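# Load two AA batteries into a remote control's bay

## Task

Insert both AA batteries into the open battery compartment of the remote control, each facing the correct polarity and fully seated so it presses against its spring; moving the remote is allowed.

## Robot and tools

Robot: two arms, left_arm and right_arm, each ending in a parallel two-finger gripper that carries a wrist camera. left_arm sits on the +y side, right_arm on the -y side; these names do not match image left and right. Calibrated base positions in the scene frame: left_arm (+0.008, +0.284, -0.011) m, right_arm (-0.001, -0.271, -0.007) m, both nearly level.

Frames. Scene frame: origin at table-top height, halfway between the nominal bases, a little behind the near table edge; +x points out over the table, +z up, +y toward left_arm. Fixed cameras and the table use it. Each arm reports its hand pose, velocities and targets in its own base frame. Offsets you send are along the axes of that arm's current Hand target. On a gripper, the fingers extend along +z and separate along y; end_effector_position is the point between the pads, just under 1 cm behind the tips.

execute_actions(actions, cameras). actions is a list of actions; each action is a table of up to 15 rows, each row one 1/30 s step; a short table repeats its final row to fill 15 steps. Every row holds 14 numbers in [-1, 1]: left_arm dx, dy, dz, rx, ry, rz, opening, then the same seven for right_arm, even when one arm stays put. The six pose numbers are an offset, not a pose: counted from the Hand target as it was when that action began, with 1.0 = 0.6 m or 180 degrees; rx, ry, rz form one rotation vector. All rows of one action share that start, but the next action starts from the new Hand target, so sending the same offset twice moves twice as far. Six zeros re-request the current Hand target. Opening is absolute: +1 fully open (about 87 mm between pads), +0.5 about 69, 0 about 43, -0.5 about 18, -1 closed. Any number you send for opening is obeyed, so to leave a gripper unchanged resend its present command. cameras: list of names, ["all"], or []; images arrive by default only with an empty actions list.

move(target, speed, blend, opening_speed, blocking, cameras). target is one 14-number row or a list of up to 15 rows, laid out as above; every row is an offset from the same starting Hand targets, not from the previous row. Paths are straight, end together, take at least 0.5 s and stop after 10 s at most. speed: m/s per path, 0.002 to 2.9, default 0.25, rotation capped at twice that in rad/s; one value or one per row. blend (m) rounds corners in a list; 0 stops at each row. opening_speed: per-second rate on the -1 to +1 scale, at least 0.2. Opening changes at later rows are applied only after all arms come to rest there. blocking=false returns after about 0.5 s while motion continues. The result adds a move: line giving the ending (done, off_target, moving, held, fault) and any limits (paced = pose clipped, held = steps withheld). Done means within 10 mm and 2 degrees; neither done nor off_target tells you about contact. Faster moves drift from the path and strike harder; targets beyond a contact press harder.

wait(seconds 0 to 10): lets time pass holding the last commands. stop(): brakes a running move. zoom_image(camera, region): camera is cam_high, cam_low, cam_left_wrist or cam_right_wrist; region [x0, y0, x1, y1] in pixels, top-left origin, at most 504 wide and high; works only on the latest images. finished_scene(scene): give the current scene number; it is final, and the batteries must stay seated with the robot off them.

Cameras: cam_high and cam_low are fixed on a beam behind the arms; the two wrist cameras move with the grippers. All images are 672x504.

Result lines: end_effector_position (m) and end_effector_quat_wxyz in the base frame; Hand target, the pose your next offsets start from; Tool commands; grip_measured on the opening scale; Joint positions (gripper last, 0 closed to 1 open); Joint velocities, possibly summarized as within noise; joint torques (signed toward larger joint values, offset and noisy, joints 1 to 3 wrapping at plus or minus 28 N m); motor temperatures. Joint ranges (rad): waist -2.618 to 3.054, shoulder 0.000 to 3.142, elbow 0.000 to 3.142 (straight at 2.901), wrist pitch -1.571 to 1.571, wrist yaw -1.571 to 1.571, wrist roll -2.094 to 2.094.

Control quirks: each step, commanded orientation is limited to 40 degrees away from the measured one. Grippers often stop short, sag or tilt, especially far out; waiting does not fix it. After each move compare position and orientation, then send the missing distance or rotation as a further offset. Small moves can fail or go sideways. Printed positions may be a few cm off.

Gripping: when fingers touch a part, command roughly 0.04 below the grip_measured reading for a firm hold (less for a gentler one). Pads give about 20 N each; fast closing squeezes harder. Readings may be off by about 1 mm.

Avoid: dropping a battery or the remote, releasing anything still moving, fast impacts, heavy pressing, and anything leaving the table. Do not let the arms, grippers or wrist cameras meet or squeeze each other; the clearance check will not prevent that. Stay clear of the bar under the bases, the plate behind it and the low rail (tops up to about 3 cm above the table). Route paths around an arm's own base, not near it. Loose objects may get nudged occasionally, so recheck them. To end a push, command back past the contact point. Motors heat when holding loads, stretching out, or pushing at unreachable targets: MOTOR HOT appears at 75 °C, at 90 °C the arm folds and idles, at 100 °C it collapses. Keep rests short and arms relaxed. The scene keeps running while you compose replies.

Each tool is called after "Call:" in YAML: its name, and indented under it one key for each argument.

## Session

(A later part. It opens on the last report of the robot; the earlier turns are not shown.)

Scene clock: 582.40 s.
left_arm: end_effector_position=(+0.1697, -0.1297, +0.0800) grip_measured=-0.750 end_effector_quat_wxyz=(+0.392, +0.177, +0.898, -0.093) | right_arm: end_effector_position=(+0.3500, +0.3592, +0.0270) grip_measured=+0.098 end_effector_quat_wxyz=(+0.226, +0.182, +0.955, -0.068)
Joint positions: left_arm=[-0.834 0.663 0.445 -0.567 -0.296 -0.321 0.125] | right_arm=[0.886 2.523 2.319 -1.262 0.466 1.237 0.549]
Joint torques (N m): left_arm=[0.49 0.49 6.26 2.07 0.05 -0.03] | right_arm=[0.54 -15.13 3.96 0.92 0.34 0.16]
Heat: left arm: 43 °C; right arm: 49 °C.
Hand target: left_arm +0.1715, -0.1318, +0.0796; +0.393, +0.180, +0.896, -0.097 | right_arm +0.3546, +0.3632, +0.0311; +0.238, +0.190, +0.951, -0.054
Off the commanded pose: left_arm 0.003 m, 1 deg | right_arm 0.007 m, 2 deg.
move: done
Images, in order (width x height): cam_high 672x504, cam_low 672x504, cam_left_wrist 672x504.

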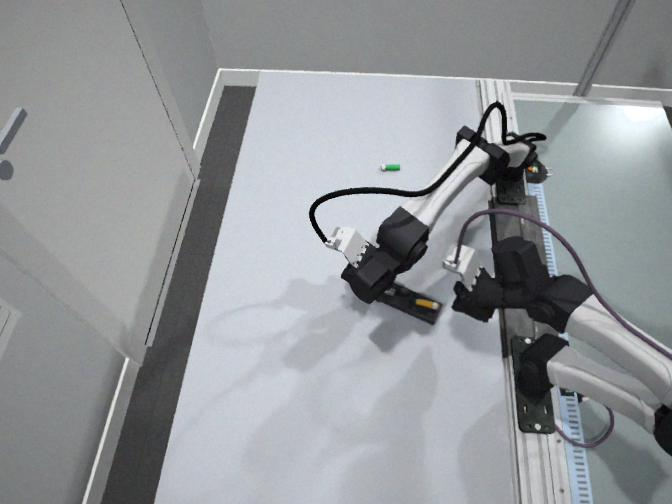

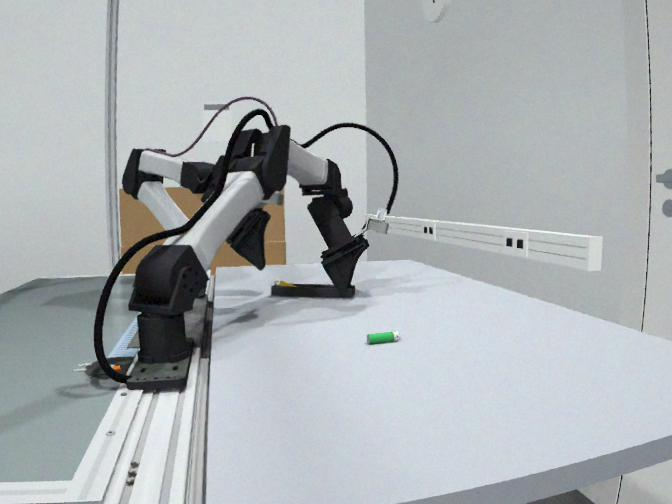

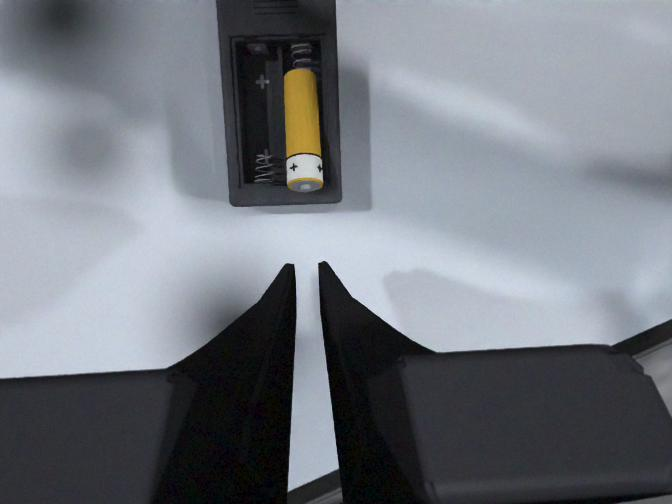

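Call:
move:
  target:
    - [0.008,0.0067,0.054,0,0,0,-0.75,0,0,0,0,0,0,-0.2]
    - [0.0115,0.0067,0.085,0,0,0,-0.75,0,0,0,0,0,0,-0.2]
  speed: 0.05
  cameras: ["cam_left_wrist","cam_low"]

Call:
zoom_image:
  camera: "cam_low"
  region: [240, 230, 360, 310]

Scene clock: 589.97 s.
left_arm: end_effector_position=(+0.2011, -0.1384, +0.0443) grip_measured=-0.750 end_effector_quat_wxyz=(+0.392, +0.178, +0.898, -0.087) | right_arm: end_effector_position=(+0.3564, +0.3598, +0.0271) grip_measured=+0.098 end_effector_quat_wxyz=(+0.239, +0.179, +0.952, -0.066)
Joint positions: left_arm=[-0.727 0.876 0.351 -0.245 -0.228 -0.237 0.125] | right_arm=[0.884 2.523 2.314 -1.236 0.486 1.225 0.549]
Joint torques (N m): left_arm=[0.08 0.08 5.27 2.35 0.21 -0.05] | right_arm=[0.66 -15.15 4.36 0.67 0.11 0.29]
Motor temperatures (°C): left_arm=[22 42 36 26 21 21 23] | right_arm=[24 50 30 21 22 22 25]
Heat: left arm: 42 °C; right arm: 50 °C.
Hand target: left_arm +0.2030, -0.1425, +0.0401; +0.393, +0.180, +0.896, -0.097 | right_arm +0.3546, +0.3631, +0.0311; +0.238, +0.190, +0.951, -0.055
Off the commanded pose: left_arm 0.006 m, 1 deg | right_arm 0.006 m, 2 deg.
move: done
Images, in order (width x height): cam_low 672x504, cam_left_wrist 672x504.

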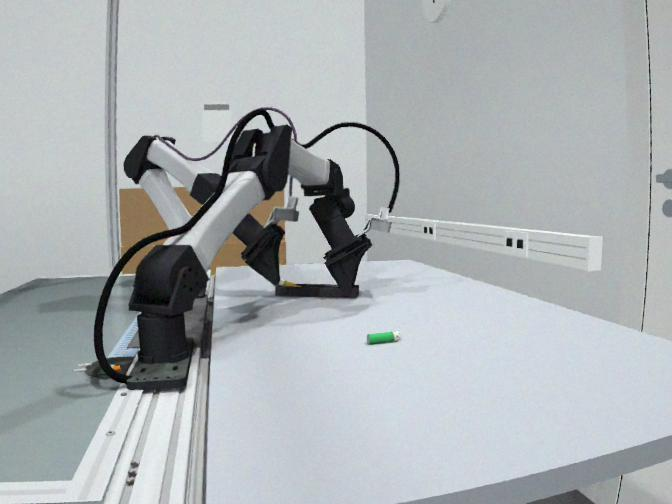

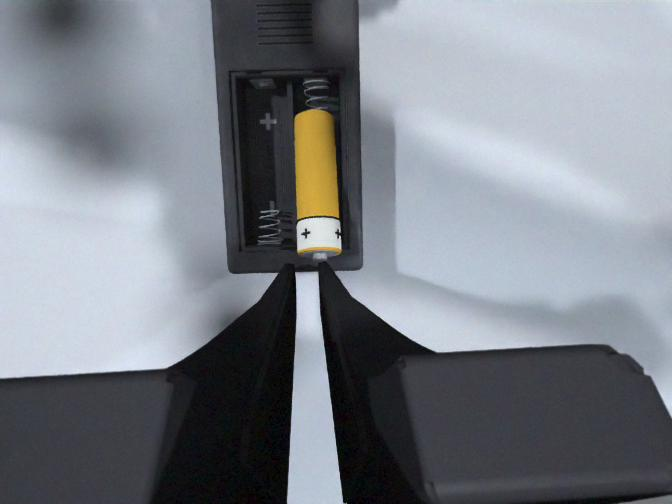

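Scaled by 4.200.

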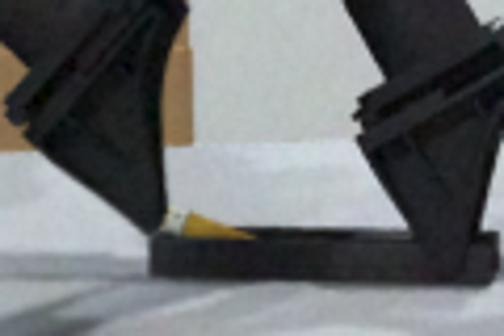

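Call:
move:
  target:
    - [-0.005,-0.0045,-0.005,0,0,0,-0.75,0,0,0,0,0,0,-0.25]
    - [-0.0255,-0.0045,0.017,0,0,0,-0.75,0,0,0,0,0,0,-0.25]
    - [0.001,-0.0045,0.047,0,0,0,-0.75,0,0,0,0,0,0,-0.25]
  speed: 0.05
  cameras: ["cam_left_wrist","cam_low"]

Call:
zoom_image:
  camera: "cam_low"
  region: [240, 230, 360, 310]

Scene clock: 602.53 s.
left_arm: end_effector_position=(+0.2036, -0.1403, +0.0440) grip_measured=-0.750 end_effector_quat_wxyz=(+0.391, +0.179, +0.899, -0.085) | right_arm: end_effector_position=(+0.3599, +0.3596, +0.0272) grip_measured=+0.098 end_effector_quat_wxyz=(+0.245, +0.180, +0.950, -0.065)
Joint positions: left_arm=[-0.727 0.9 0.359 -0.232 -0.229 -0.236 0.125] | right_arm=[0.882 2.523 2.313 -1.225 0.496 1.221 0.549]
Joint torques (N m): left_arm=[-0.36 -1.11 6.67 1.85 -0.05 -0.17] | right_arm=[0.83 -15.17 4.53 0.55 0.01 0.32]
Heat: left arm: 41 °C; right arm: 51 °C.
Hand target: left_arm +0.2030, -0.1400, +0.0428; +0.389, +0.180, +0.900, -0.085 (not the last commanded pose) | right_arm +0.3546, +0.3631, +0.0310; +0.238, +0.190, +0.951, -0.054
Off the commanded pose: left_arm 0.032 m, 1 deg | right_arm 0.007 m, 2 deg.
move: held (left_arm; a check stopped the path); path passed 1 of 3 targets; limits=held
pose unreachable (left arm): on one or more control steps of this call, first in action 0 (counted from 0), this arm could not follow its commanded pose, so it was not sent that pose on those steps. It may still have moved: this result reports where it is.
cause: moving toward the commanded pose would bring a part of the arm too close to another arm (this arm's wrist camera and the right arm's wrist (the part past joint 4), at the place that arm is still heading or pushing toward).
pose unreachable (right arm): on one or more control steps of this call, first in action 0 (counted from 0), this arm could not follow its commanded pose, so it was not sent that pose on those steps. It may still have moved: this result reports where it is.
cause: moving toward the commanded pose would bring a part of the arm too close to another arm (this arm's wrist (the part past joint 4) and the left arm's wrist camera, along the way the arms are being sent, or toward where that arm still pushes).
Images, in order (width x height): cam_low 672x504, cam_left_wrist 672x504.

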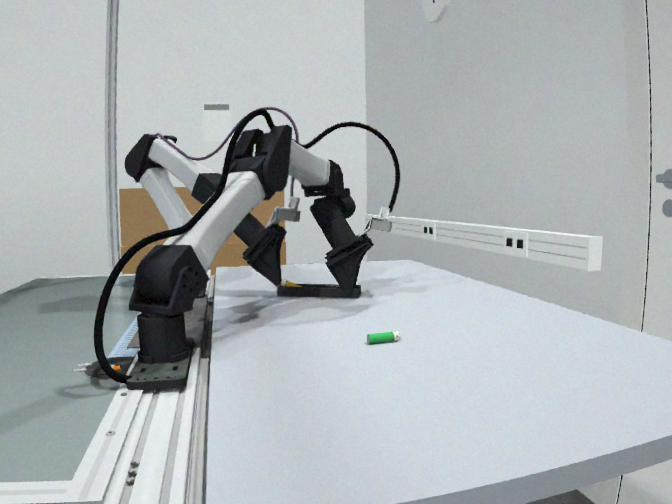

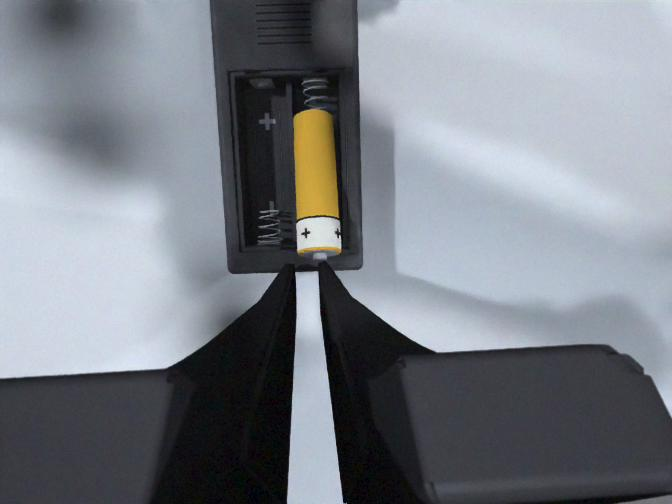

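Scaled by 4.200.

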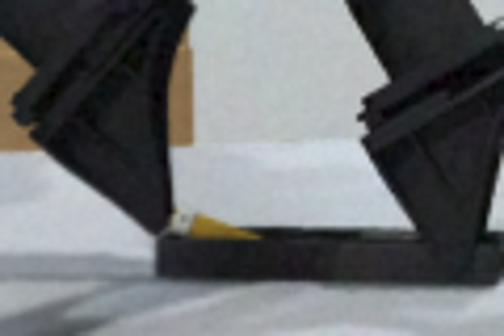

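Call:
move:
  target:
    - [0.03,-0.0045,-0.035,0,0,0,-0.75,0,0,0,0,0,0,0.4]
    - [0.03,-0.0045,-0.035,0,0,0,-0.75,0,0,0,0,0.095,0,0.4]
    - [0.03,-0.0045,-0.035,0,0,0,-0.75,0,0,0,0,0.095,0,-0.25]
  speed: 0.1
  opening_speed: 0.7
  cameras: ["cam_left_wrist","cam_low","cam_right_wrist"]

Scene clock: 612.23 s.
left_arm: end_effector_position=(+0.1755, -0.1339, +0.0438) grip_measured=-0.750 end_effector_quat_wxyz=(+0.383, +0.187, +0.900, -0.090) | right_arm: end_effector_position=(+0.3506, +0.3644, +0.0276) grip_measured=+0.099 end_effector_quat_wxyz=(+0.098, +0.193, +0.976, -0.030)
Joint positions: left_arm=[-0.811 0.747 0.329 -0.38 -0.268 -0.292 0.125] | right_arm=[0.798 2.747 2.775 -1.542 0.197 1.184 0.549]
Joint torques (N m): left_arm=[-0.98 -1.1 6.53 1.78 -0.4 -0.2] | right_arm=[-0.42 -13.53 7.68 0.31 -0.06 -0.02]
Heat: left arm: 41 °C; right arm: 52 °C.
Hand target: left_arm +0.1764, -0.1316, +0.0439; +0.389, +0.180, +0.900, -0.084 | right_arm +0.3547, +0.3631, +0.0311; +0.094, +0.196, +0.976, -0.026
Off the commanded pose: left_arm 0.002 m, 1 deg | right_arm 0.005 m, 1 deg.
move: done
Images, in order (width x height): cam_low 672x504, cam_left_wrist 672x504, cam_right_wrist 672x504.

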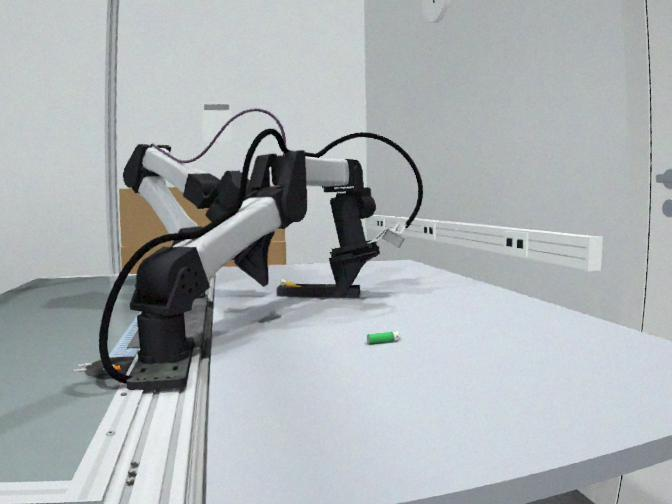

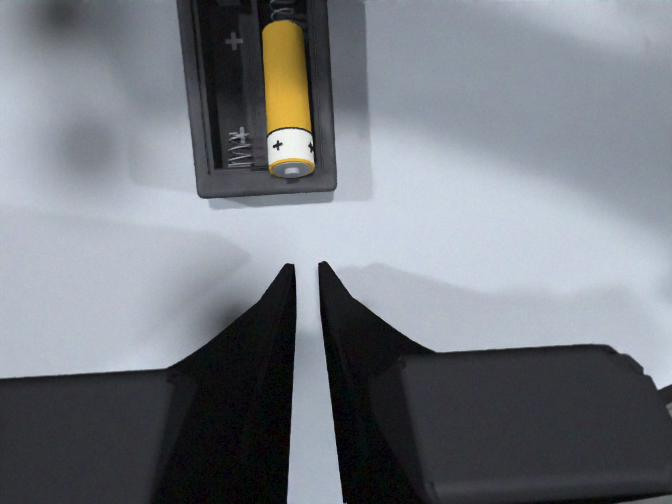

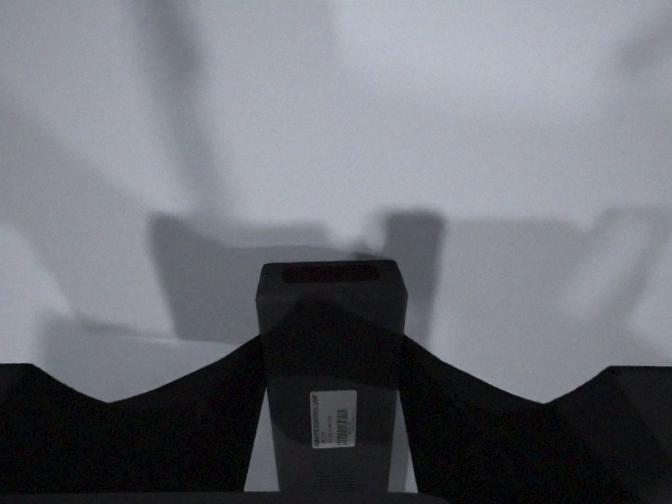

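Call:
move:
  target: [-0.012,0.015,-0.0115,0,0,0,-0.75,0,0,0,0,0,0,-0.25]
  speed: 0.06
  cameras: ["cam_left_wrist"]

Scene clock: 631.83 s.
left_arm: end_effector_position=(+0.1760, -0.1193, +0.0438) grip_measured=-0.750 end_effector_quat_wxyz=(+0.379, +0.178, +0.905, -0.076) | right_arm: end_effector_position=(+0.3505, +0.3644, +0.0276) grip_measured=+0.099 end_effector_quat_wxyz=(+0.098, +0.193, +0.976, -0.030)
Joint positions: left_arm=[-0.757 0.707 0.329 -0.432 -0.258 -0.264 0.125] | right_arm=[0.798 2.747 2.775 -1.542 0.197 1.184 0.549]
Joint torques (N m): left_arm=[-0.02 -0.66 9.07 1.77 0.09 -0.01] | right_arm=[-0.43 -13.55 7.71 0.31 -0.05 -0.03]
Heat: left arm: 40 °C; right arm: 51 °C.
Hand target: left_arm +0.1799, -0.1232, +0.0538; +0.389, +0.180, +0.900, -0.084 | right_arm +0.3546, +0.3631, +0.0311; +0.094, +0.196, +0.976, -0.026
Off the commanded pose: left_arm 0.011 m, 2 deg | right_arm 0.006 m, 1 deg.
move: off_target (left_arm)
Images, in order (width x height): cam_left_wrist 672x504.

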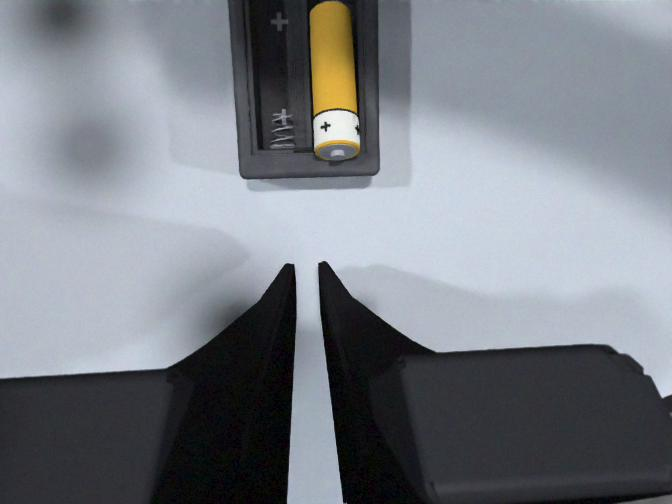

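Call:
move:
  target: [-0.0325,-0.009,0.0197,0,0,0,-0.75,0,0,0,0,0,0,-0.25]
  speed: 0.06
  cameras: ["cam_left_wrist","cam_low"]

Call:
zoom_image:
  camera: "cam_low"
  region: [240, 230, 360, 310]

Scene clock: 636.67 s.
left_arm: end_effector_position=(+0.1892, -0.1291, +0.0483) grip_measured=-0.750 end_effector_quat_wxyz=(+0.373, +0.181, +0.907, -0.073) | right_arm: end_effector_position=(+0.3505, +0.3644, +0.0276) grip_measured=+0.099 end_effector_quat_wxyz=(+0.098, +0.193, +0.976, -0.030)
Joint positions: left_arm=[-0.741 0.827 0.382 -0.377 -0.245 -0.252 0.125] | right_arm=[0.798 2.747 2.775 -1.542 0.197 1.184 0.549]
Joint torques (N m): left_arm=[0.4 -0.1 9.5 1.97 0.07 0.01] | right_arm=[-0.43 -13.55 7.69 0.31 -0.05 -0.02]
Heat: left arm: 39 °C; right arm: 51 °C.
Hand target: left_arm +0.1980, -0.1367, +0.0601; +0.389, +0.180, +0.900, -0.085 | right_arm +0.3546, +0.3631, +0.0311; +0.094, +0.196, +0.976, -0.026
Off the commanded pose: left_arm 0.017 m, 2 deg | right_arm 0.006 m, 1 deg.
move: off_target (left_arm)
Images, in order (width x height): cam_low 672x504, cam_left_wrist 672x504.

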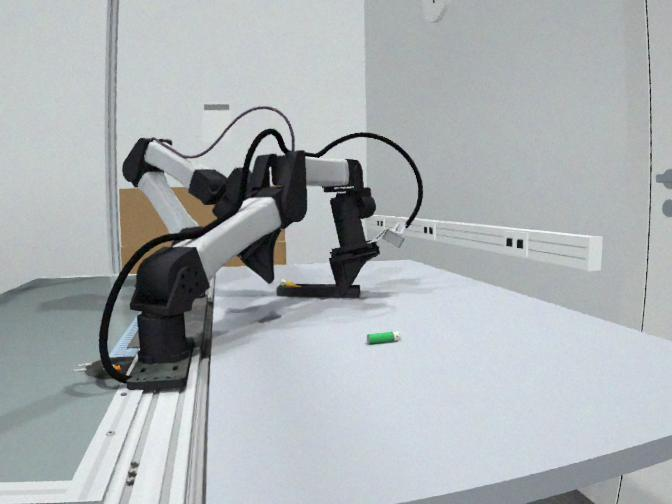

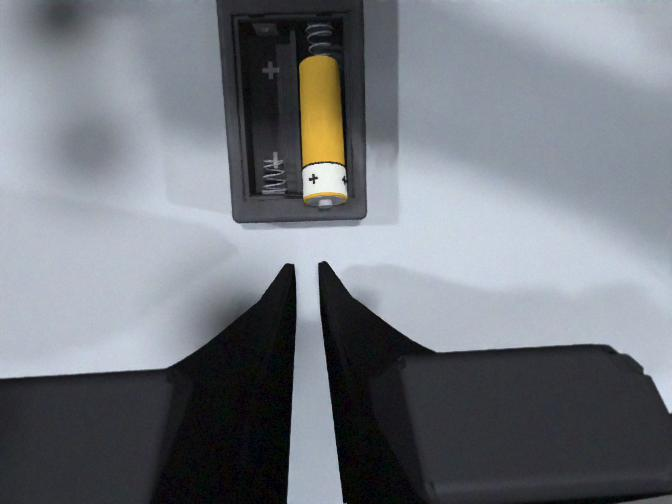

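Scaled by 4.200.

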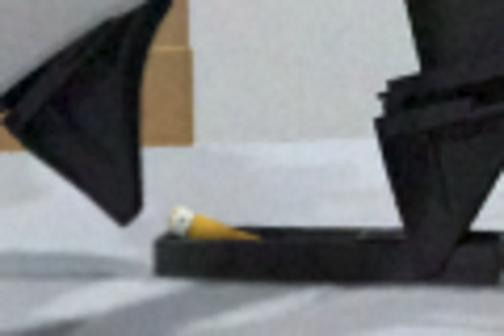

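Call:
move:
  target: [-0.0355,-0.005,0.0315,0,0,0,-0.75,0,0,0,0,0,0,-0.25]
  speed: 0.04
  cameras: ["cam_left_wrist","cam_low"]

Call:
zoom_image:
  camera: "cam_low"
  region: [240, 230, 360, 310]

Scene clock: 642.47 s.
left_arm: end_effector_position=(+0.2096, -0.1410, +0.0492) grip_measured=-0.750 end_effector_quat_wxyz=(+0.366, +0.183, +0.910, -0.071) | right_arm: end_effector_position=(+0.3517, +0.3633, +0.0276) grip_measured=+0.099 end_effector_quat_wxyz=(+0.098, +0.195, +0.976, -0.030)
Joint positions: left_arm=[-0.705 0.98 0.445 -0.296 -0.216 -0.224 0.125] | right_arm=[0.795 2.747 2.775 -1.542 0.197 1.183 0.549]
Joint torques (N m): left_arm=[0.53 -0.95 9.48 2.17 0.03 -0.03] | right_arm=[-0.17 -13.49 7.79 0.3 -0.05 -0.02]
Heat: left arm: 39 °C; right arm: 51 °C.
Hand target: left_arm +0.2230, -0.1503, +0.0626; +0.389, +0.180, +0.900, -0.084 | right_arm +0.3546, +0.3632, +0.0311; +0.094, +0.196, +0.976, -0.026
Off the commanded pose: left_arm 0.021 m, 3 deg | right_arm 0.005 m, 1 deg.
move: off_target (left_arm)
Images, in order (width x height): cam_low 672x504, cam_left_wrist 672x504.

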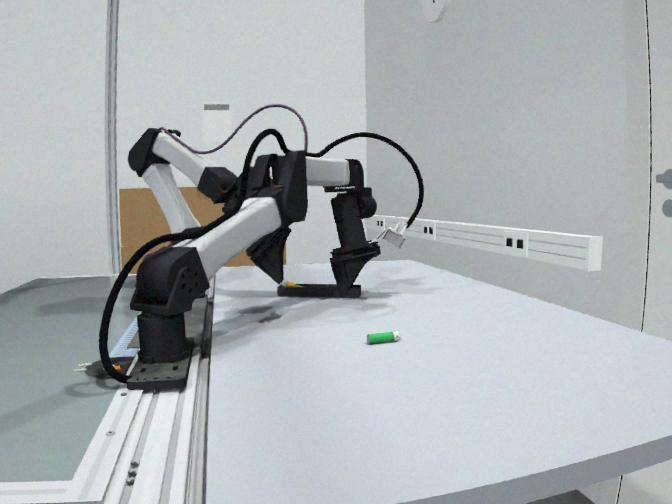

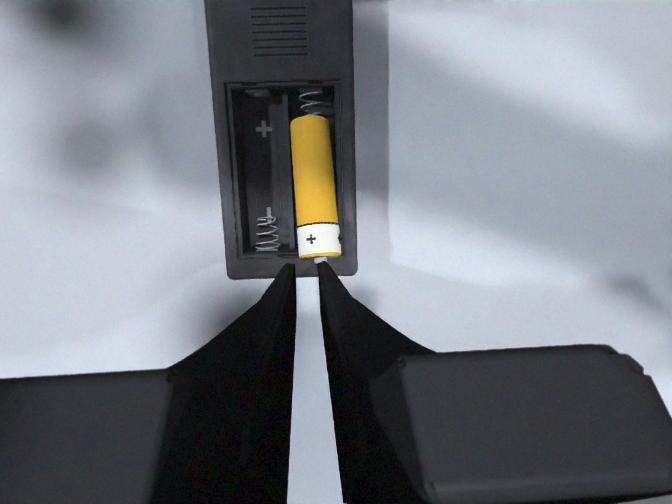

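Scaled by 4.200.

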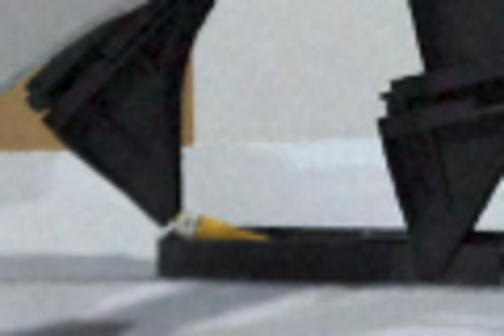

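Call:
move:
  target:
    - [0.009,0,-0.0095,0,0,0,-0.75,0,0,0,0,0,0,-0.25]
    - [0.009,-0.0075,-0.0095,0,0,0,-0.75,0,0,0,0,0,0,-0.25]
    - [-0.0208,-0.0075,0.017,0,0,0,-0.75,0,0,0,0,0,0,-0.25]
  speed: 0.04
  cameras: ["cam_left_wrist","cam_low"]

Call:
zoom_image:
  camera: "cam_low"
  region: [240, 230, 360, 310]

Scene clock: 654.10 s.
left_arm: end_effector_position=(+0.2180, -0.1485, +0.0493) grip_measured=-0.750 end_effector_quat_wxyz=(+0.358, +0.185, +0.913, -0.068) | right_arm: end_effector_position=(+0.3549, +0.3611, +0.0274) grip_measured=+0.099 end_effector_quat_wxyz=(+0.100, +0.198, +0.975, -0.031)
Joint positions: left_arm=[-0.705 1.06 0.49 -0.28 -0.213 -0.224 0.125] | right_arm=[0.788 2.748 2.775 -1.539 0.2 1.182 0.549]
Joint torques (N m): left_arm=[0.39 -1.66 9.51 2.38 0.04 0] | right_arm=[0.34 -13.57 7.73 0.28 -0.09 -0.01]
Heat: left arm: 39 °C; right arm: 51 °C.
Hand target: left_arm +0.2360, -0.1608, +0.0649; +0.389, +0.180, +0.900, -0.085 | right_arm +0.3546, +0.3632, +0.0311; +0.094, +0.196, +0.976, -0.026
Off the commanded pose: left_arm 0.027 m, 4 deg | right_arm 0.004 m, 1 deg.
move: off_target (left_arm)
Images, in order (width x height): cam_low 672x504, cam_left_wrist 672x504.

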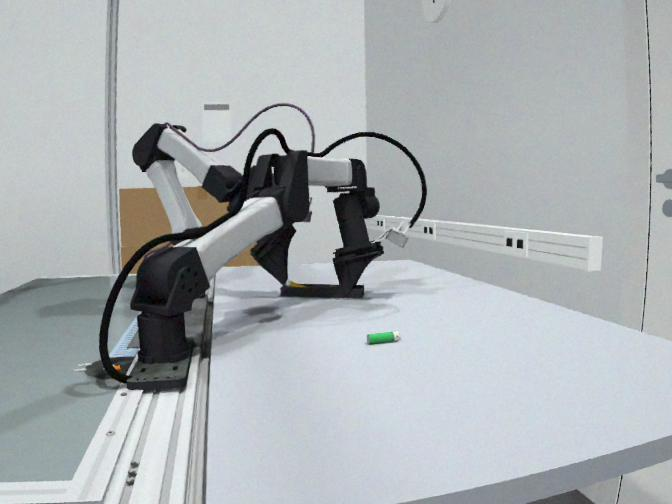

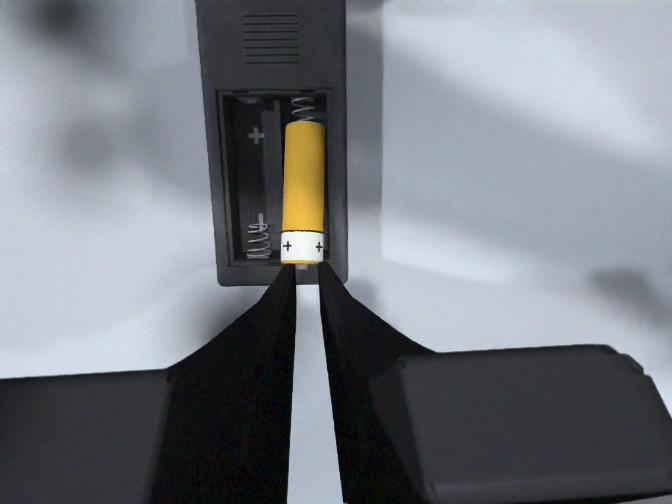

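Scaled by 4.200.

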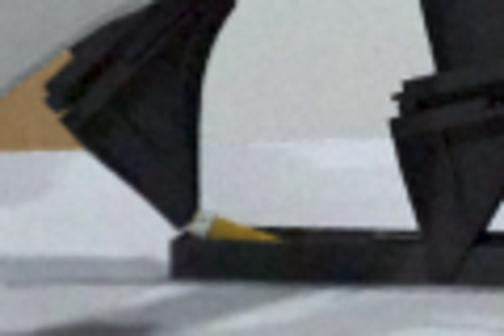

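Call:
move:
  target: [-0.021,-0.001,0.0215,0,0,0,-0.75,0,0,0,0,0,0,-0.25]
  speed: 0.03
  cameras: ["cam_left_wrist","cam_low"]

Call:
zoom_image:
  camera: "cam_low"
  region: [240, 230, 360, 310]

Scene clock: 658.07 s.
left_arm: end_effector_position=(+0.2283, -0.1503, +0.0467) grip_measured=-0.750 end_effector_quat_wxyz=(+0.347, +0.187, +0.917, -0.059) | right_arm: end_effector_position=(+0.3616, +0.3577, +0.0274) grip_measured=+0.099 end_effector_quat_wxyz=(+0.109, +0.199, +0.973, -0.032)
Joint positions: left_arm=[-0.682 1.137 0.531 -0.27 -0.204 -0.206 0.125] | right_arm=[0.781 2.748 2.775 -1.529 0.218 1.178 0.549]
Joint torques (N m): left_arm=[0.57 -1.89 10.19 2.65 0.13 -0.06] | right_arm=[0.92 -14.08 6.86 0.26 -0.28 0.04]
Heat: left arm: 39 °C; right arm: 51 °C.
Hand target: left_arm +0.2524, -0.1684, +0.0654; +0.389, +0.180, +0.900, -0.085 | right_arm +0.3545, +0.3632, +0.0311; +0.094, +0.196, +0.976, -0.026
Off the commanded pose: left_arm 0.035 m, 6 deg | right_arm 0.010 m, 2 deg.
move: off_target (left_arm)
Images, in order (width x height): cam_low 672x504, cam_left_wrist 672x504.

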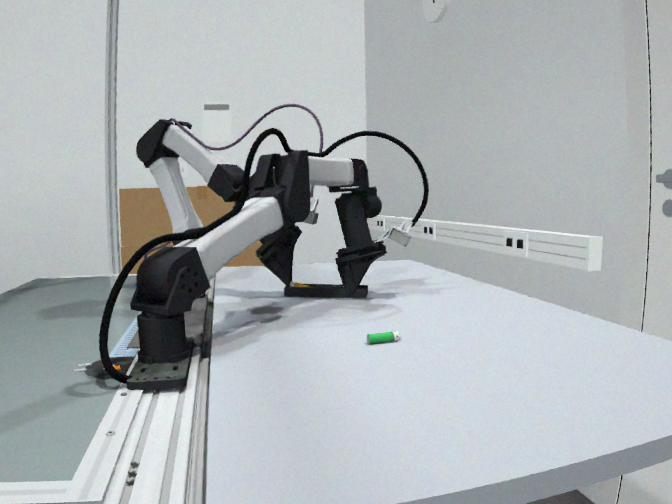

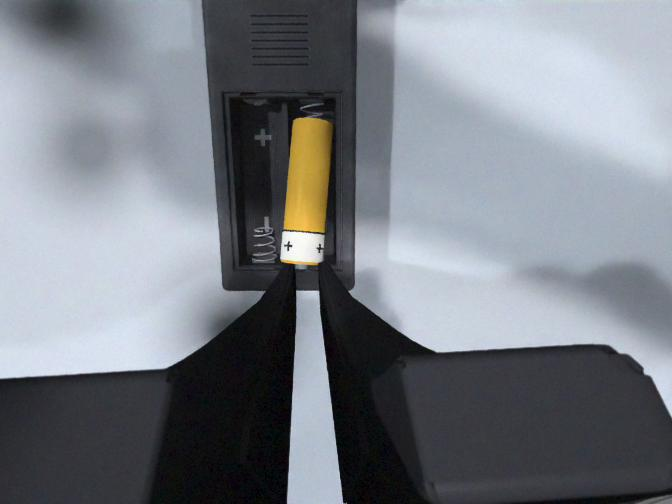

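Scaled by 4.200.

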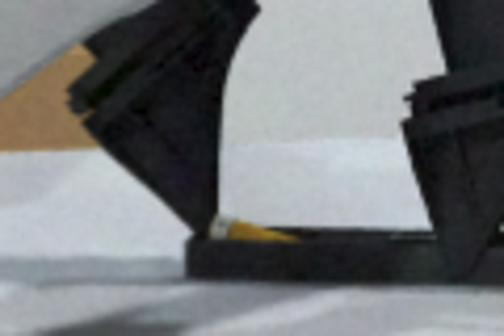

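Call:
move:
  target: [-0.010,-0.006,0.0105,0,0,0,-0.75,0.02,0,0,0,0,0,-0.25]
  speed: 0.03
  cameras: ["cam_left_wrist","cam_low"]

Call:
zoom_image:
  camera: "cam_low"
  region: [240, 230, 360, 310]

Scene clock: 660.93 s.
left_arm: end_effector_position=(+0.2273, -0.1495, +0.0463) grip_measured=-0.750 end_effector_quat_wxyz=(+0.345, +0.187, +0.918, -0.058) | right_arm: end_effector_position=(+0.3628, +0.3573, +0.0274) grip_measured=+0.099 end_effector_quat_wxyz=(+0.112, +0.199, +0.973, -0.033)
Joint positions: left_arm=[-0.682 1.137 0.533 -0.278 -0.204 -0.206 0.125] | right_arm=[0.78 2.748 2.775 -1.527 0.223 1.177 0.549]
Joint torques (N m): left_arm=[-0.35 -2.76 6.83 1.83 -0.03 -0.05] | right_arm=[0.49 -14.23 5.31 0.46 0.05 0.06]
Heat: left arm: 40 °C; right arm: 52 °C.
Hand target: left_arm +0.2287, -0.1505, +0.0473; +0.348, +0.187, +0.917, -0.059 (not the last commanded pose) | right_arm +0.3620, +0.3578, +0.0274; +0.110, +0.199, +0.973, -0.032 (not the last commanded pose)
Off the commanded pose: left_arm 0.045 m, 6 deg | right_arm 0.022 m, 2 deg.
move: held (left_arm, right_arm; a check stopped the path); limits=held
pose unreachable (left arm): on one or more control steps of this call, first in action 0 (counted from 0), this arm could not follow its commanded pose, so it was not sent that pose on those steps. It may still have moved: this result reports where it is.
cause: moving toward the commanded pose would bring a part of the arm too close to another arm (this arm's wrist camera and the right arm's wrist (the part past joint 4), along the way the arms are being sent, or toward where that arm still pushes).
pose unreachable (right arm): on one or more control steps of this call, first in action 0 (counted from 0), this arm could not follow its commanded pose, so it was not sent that pose on those steps. It may still have moved: this result reports where it is.
cause: moving toward the commanded pose would bring a part of the arm too close to another arm (this arm's wrist (the part past joint 4) and the left arm's wrist camera, along the way the arms are being sent, or toward where that arm still pushes).
Images, in order (width x height): cam_low 672x504, cam_left_wrist 672x504.

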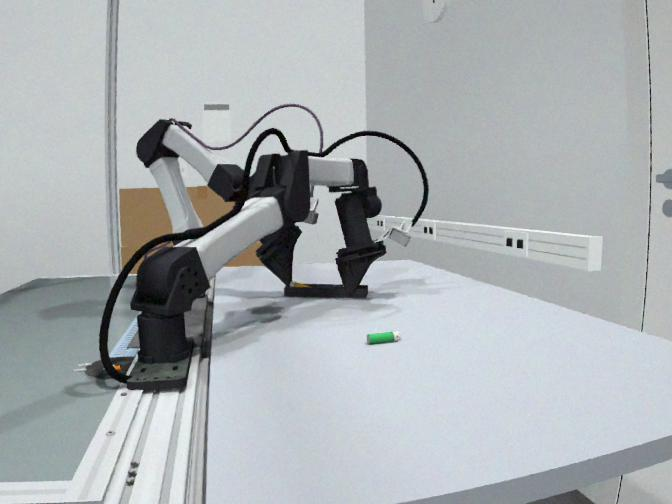

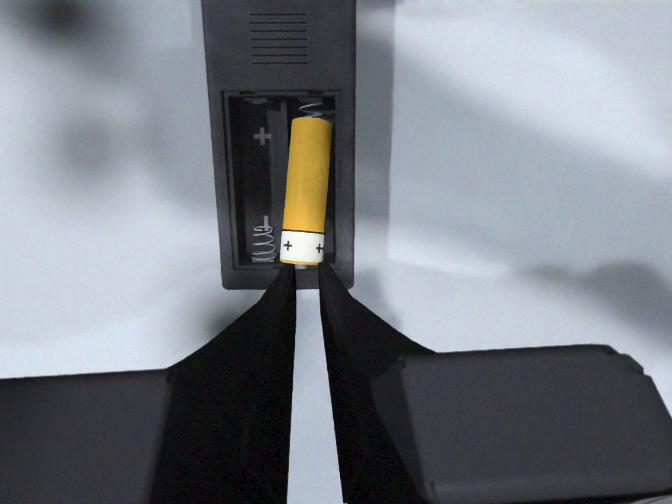

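Scaled by 4.200.

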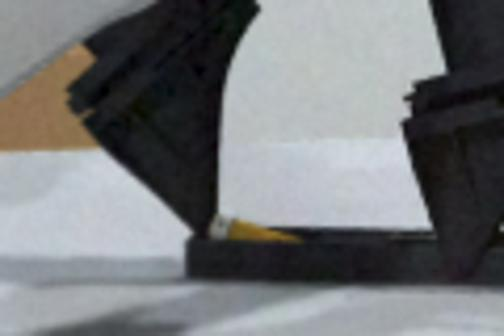

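Call:
move:
  target:
    - [0.03,0,-0.034,0,0,0,-0.75,0,0,0,0,0,0,-0.25]
    - [0.03,0,-0.034,0,0,0,-0.75,0,0,0,0,0,0,0.5]
    - [0.03,0,-0.034,0,0,0,-0.75,-0.04,0,0,0,0,0,0.5]
    - [0.03,0,-0.034,0,0,0,-0.75,-0.04,0,0,0,0,0,-0.25]
  speed: 0.05
  opening_speed: 1
  cameras: ["cam_left_wrist","cam_low","cam_right_wrist"]

Call:
zoom_image:
  camera: "cam_low"
  region: [240, 230, 400, 340]

Scene clock: 673.13 s.
left_arm: end_effector_position=(+0.2031, -0.1425, +0.0495) grip_measured=-0.750 end_effector_quat_wxyz=(+0.341, +0.194, +0.918, -0.065) | right_arm: end_effector_position=(+0.3782, +0.3483, +0.0280) grip_measured=+0.096 end_effector_quat_wxyz=(+0.117, +0.199, +0.973, -0.027)
Joint positions: left_arm=[-0.722 1.009 0.489 -0.368 -0.21 -0.231 0.125] | right_arm=[0.748 2.778 2.839 -1.538 0.222 1.141 0.548]
Joint torques (N m): left_arm=[-0.8 -3.22 6.34 1.72 -0.32 -0.19] | right_arm=[-0.2 -13.87 7.66 0.48 0.02 -0.04]
Heat: left arm: 39 °C; right arm: 53 °C.
Hand target: left_arm +0.2037, -0.1402, +0.0507; +0.348, +0.187, +0.917, -0.059 | right_arm +0.3835, +0.3487, +0.0328; +0.110, +0.199, +0.973, -0.032
Off the commanded pose: left_arm 0.003 m, 1 deg | right_arm 0.007 m, 1 deg.
elbow stopped short (right arm): the move would have taken joint 3 (elbow) straighter than the controller allows.
move: done
Images, in order (width x height): cam_low 672x504, cam_left_wrist 672x504, cam_right_wrist 672x504.

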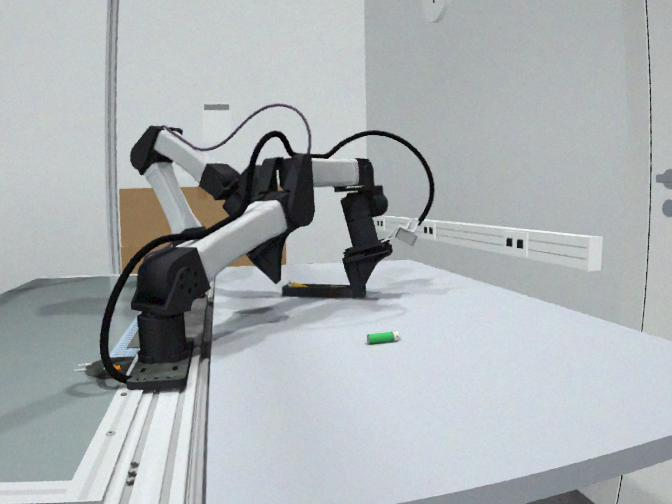

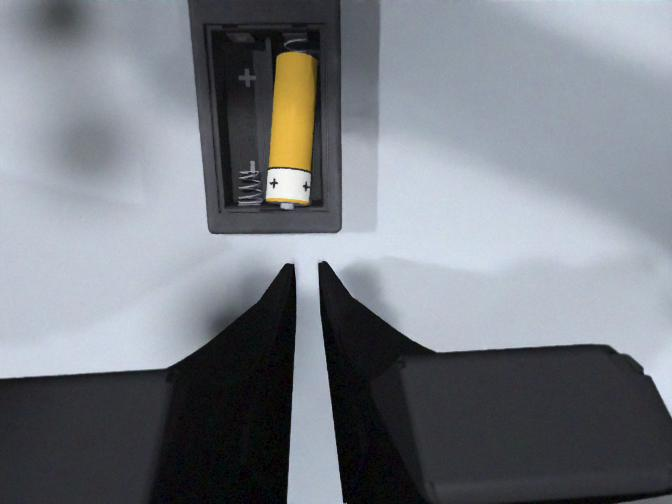

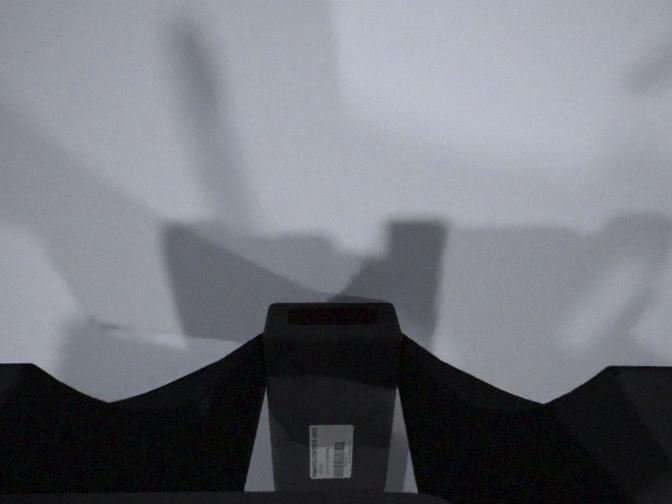

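Scaled by 3.150.

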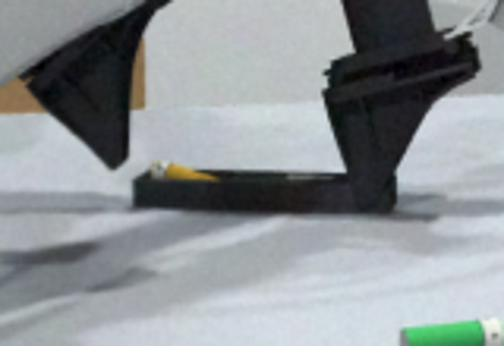

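Call:
move:
  target:
    - [-0.0265,0.006,0.0215,0,0,0,-0.75,0,0,0,0,0,0,-0.25]
    - [-0.057,0.006,0.055,0,0,0,-0.75,0.02,0,0,0,0,0,-0.25]
  speed: 0.04
  cameras: ["cam_left_wrist","cam_low"]

Call:
zoom_image:
  camera: "cam_low"
  region: [240, 230, 360, 310]

Scene clock: 679.87 s.
left_arm: end_effector_position=(+0.2293, -0.1407, +0.0406) grip_measured=-0.750 end_effector_quat_wxyz=(+0.318, +0.193, +0.927, -0.038) | right_arm: end_effector_position=(+0.3872, +0.3464, +0.0284) grip_measured=+0.096 end_effector_quat_wxyz=(+0.138, +0.201, +0.969, -0.030)
Joint positions: left_arm=[-0.65 1.187 0.569 -0.325 -0.195 -0.177 0.125] | right_arm=[0.746 2.778 2.839 -1.517 0.261 1.141 0.548]
Joint torques (N m): left_arm=[0.66 -1.18 8.32 2.51 0.25 -0.08] | right_arm=[1.51 -14.31 6.12 0.17 -0.36 0.2]
Motor temperatures (°C): left_arm=[22 38 39 29 21 21 23] | right_arm=[24 55 31 21 22 22 25]
Heat: left arm: 39 °C; right arm: 55 °C.
Hand target: left_arm +0.2491, -0.1550, +0.0486; +0.348, +0.187, +0.917, -0.059 | right_arm +0.3727, +0.3532, +0.0301; +0.110, +0.199, +0.973, -0.032
Off the commanded pose: left_arm 0.026 m, 4 deg | right_arm 0.016 m, 3 deg.
elbow stopped short (right arm): the move would have taken joint 3 (elbow) straighter than the controller allows.
move: off_target (left_arm, right_arm)
Images, in order (width x height): cam_low 672x504, cam_left_wrist 672x504.

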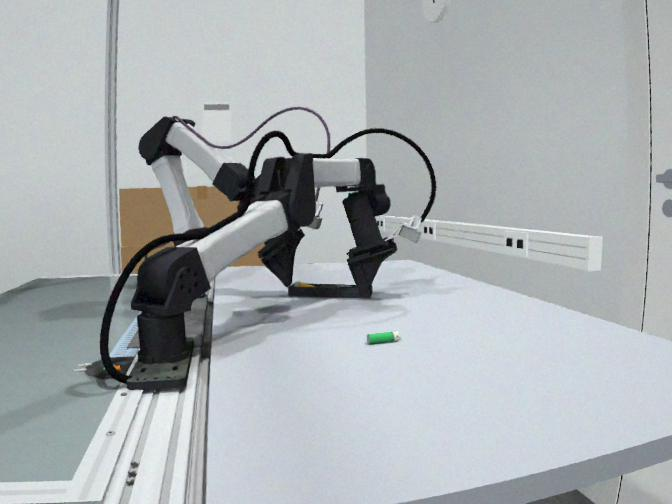

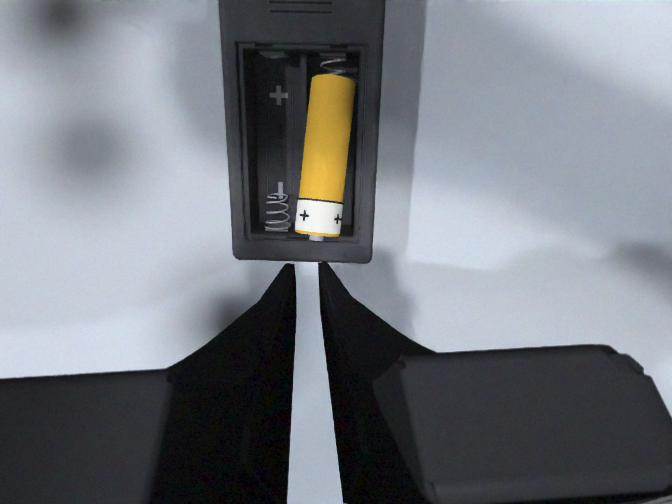

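Scaled by 4.200.

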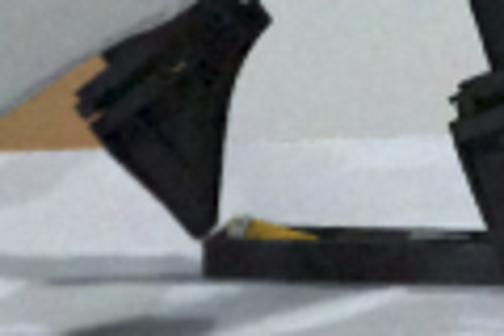

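Call:
move:
  target:
    - [0.009,0,-0.019,0,0,0,-0.75,0,0,0,0,0,0,-0.25]
    - [-0.0055,-0.003,-0.033,0,0,0,-0.75,0,0,0,0,0,0,-0.25]
    - [-0.03,-0.003,-0.012,0,0,0,-0.75,0,0,0,0,0,0,-0.25]
  speed: 0.04
  cameras: ["cam_left_wrist","cam_low"]

Call:
zoom_image:
  camera: "cam_low"
  region: [240, 230, 360, 310]

Scene clock: 685.80 s.
left_arm: end_effector_position=(+0.2394, -0.1501, +0.0553) grip_measured=-0.750 end_effector_quat_wxyz=(+0.330, +0.192, +0.923, -0.046) | right_arm: end_effector_position=(+0.3783, +0.3494, +0.0281) grip_measured=+0.096 end_effector_quat_wxyz=(+0.125, +0.199, +0.972, -0.031)
Joint positions: left_arm=[-0.654 1.201 0.626 -0.34 -0.193 -0.177 0.125] | right_arm=[0.755 2.778 2.839 -1.535 0.24 1.147 0.548]
Joint torques (N m): left_arm=[-0.4 -3.49 6.72 1.68 -0.02 -0.13] | right_arm=[0.8 -13.63 7.25 0.26 -0.15 0.13]
Motor temperatures (°C): left_arm=[22 38 39 29 20 21 23] | right_arm=[24 57 32 21 22 22 26]
Heat: left arm: 39 °C; right arm: 57 °C.
Hand target: left_arm +0.2396, -0.1504, +0.0560; +0.332, +0.192, +0.922, -0.047 (not the last commanded pose) | right_arm +0.3728, +0.3532, +0.0301; +0.110, +0.199, +0.973, -0.032
Off the commanded pose: left_arm 0.022 m, 3 deg | right_arm 0.007 m, 2 deg.
move: held (left_arm; a check stopped the path); path passed 2 of 3 targets; limits=held
pose unreachable (left arm): on one or more control steps of this call, first in action 0 (counted from 0), this arm could not follow its commanded pose, so it was not sent that pose on those steps. It may still have moved: this result reports where it is.
cause: moving toward the commanded pose would bring a part of the arm too close to another arm (this arm's wrist camera and the right arm's wrist (the part past joint 4), along the way the arms are being sent, or toward where that arm still pushes).
Images, in order (width x height): cam_low 672x504, cam_left_wrist 672x504.

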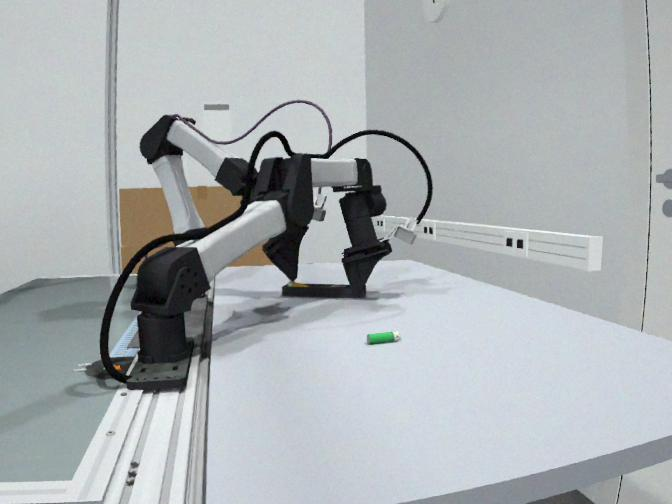

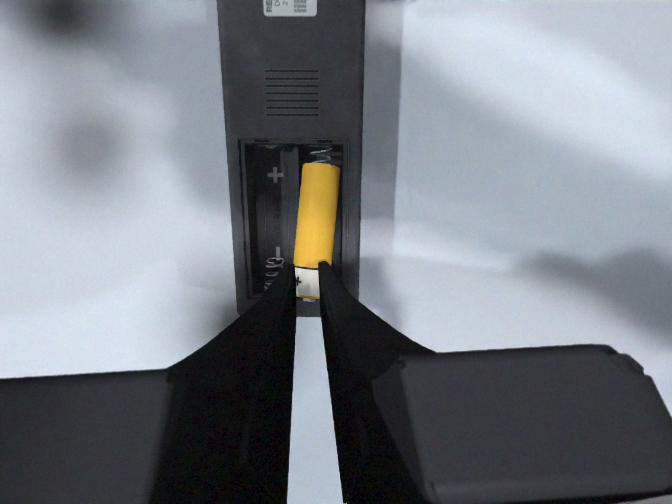

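Scaled by 4.200.

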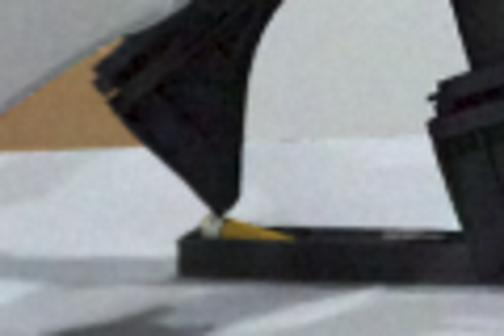

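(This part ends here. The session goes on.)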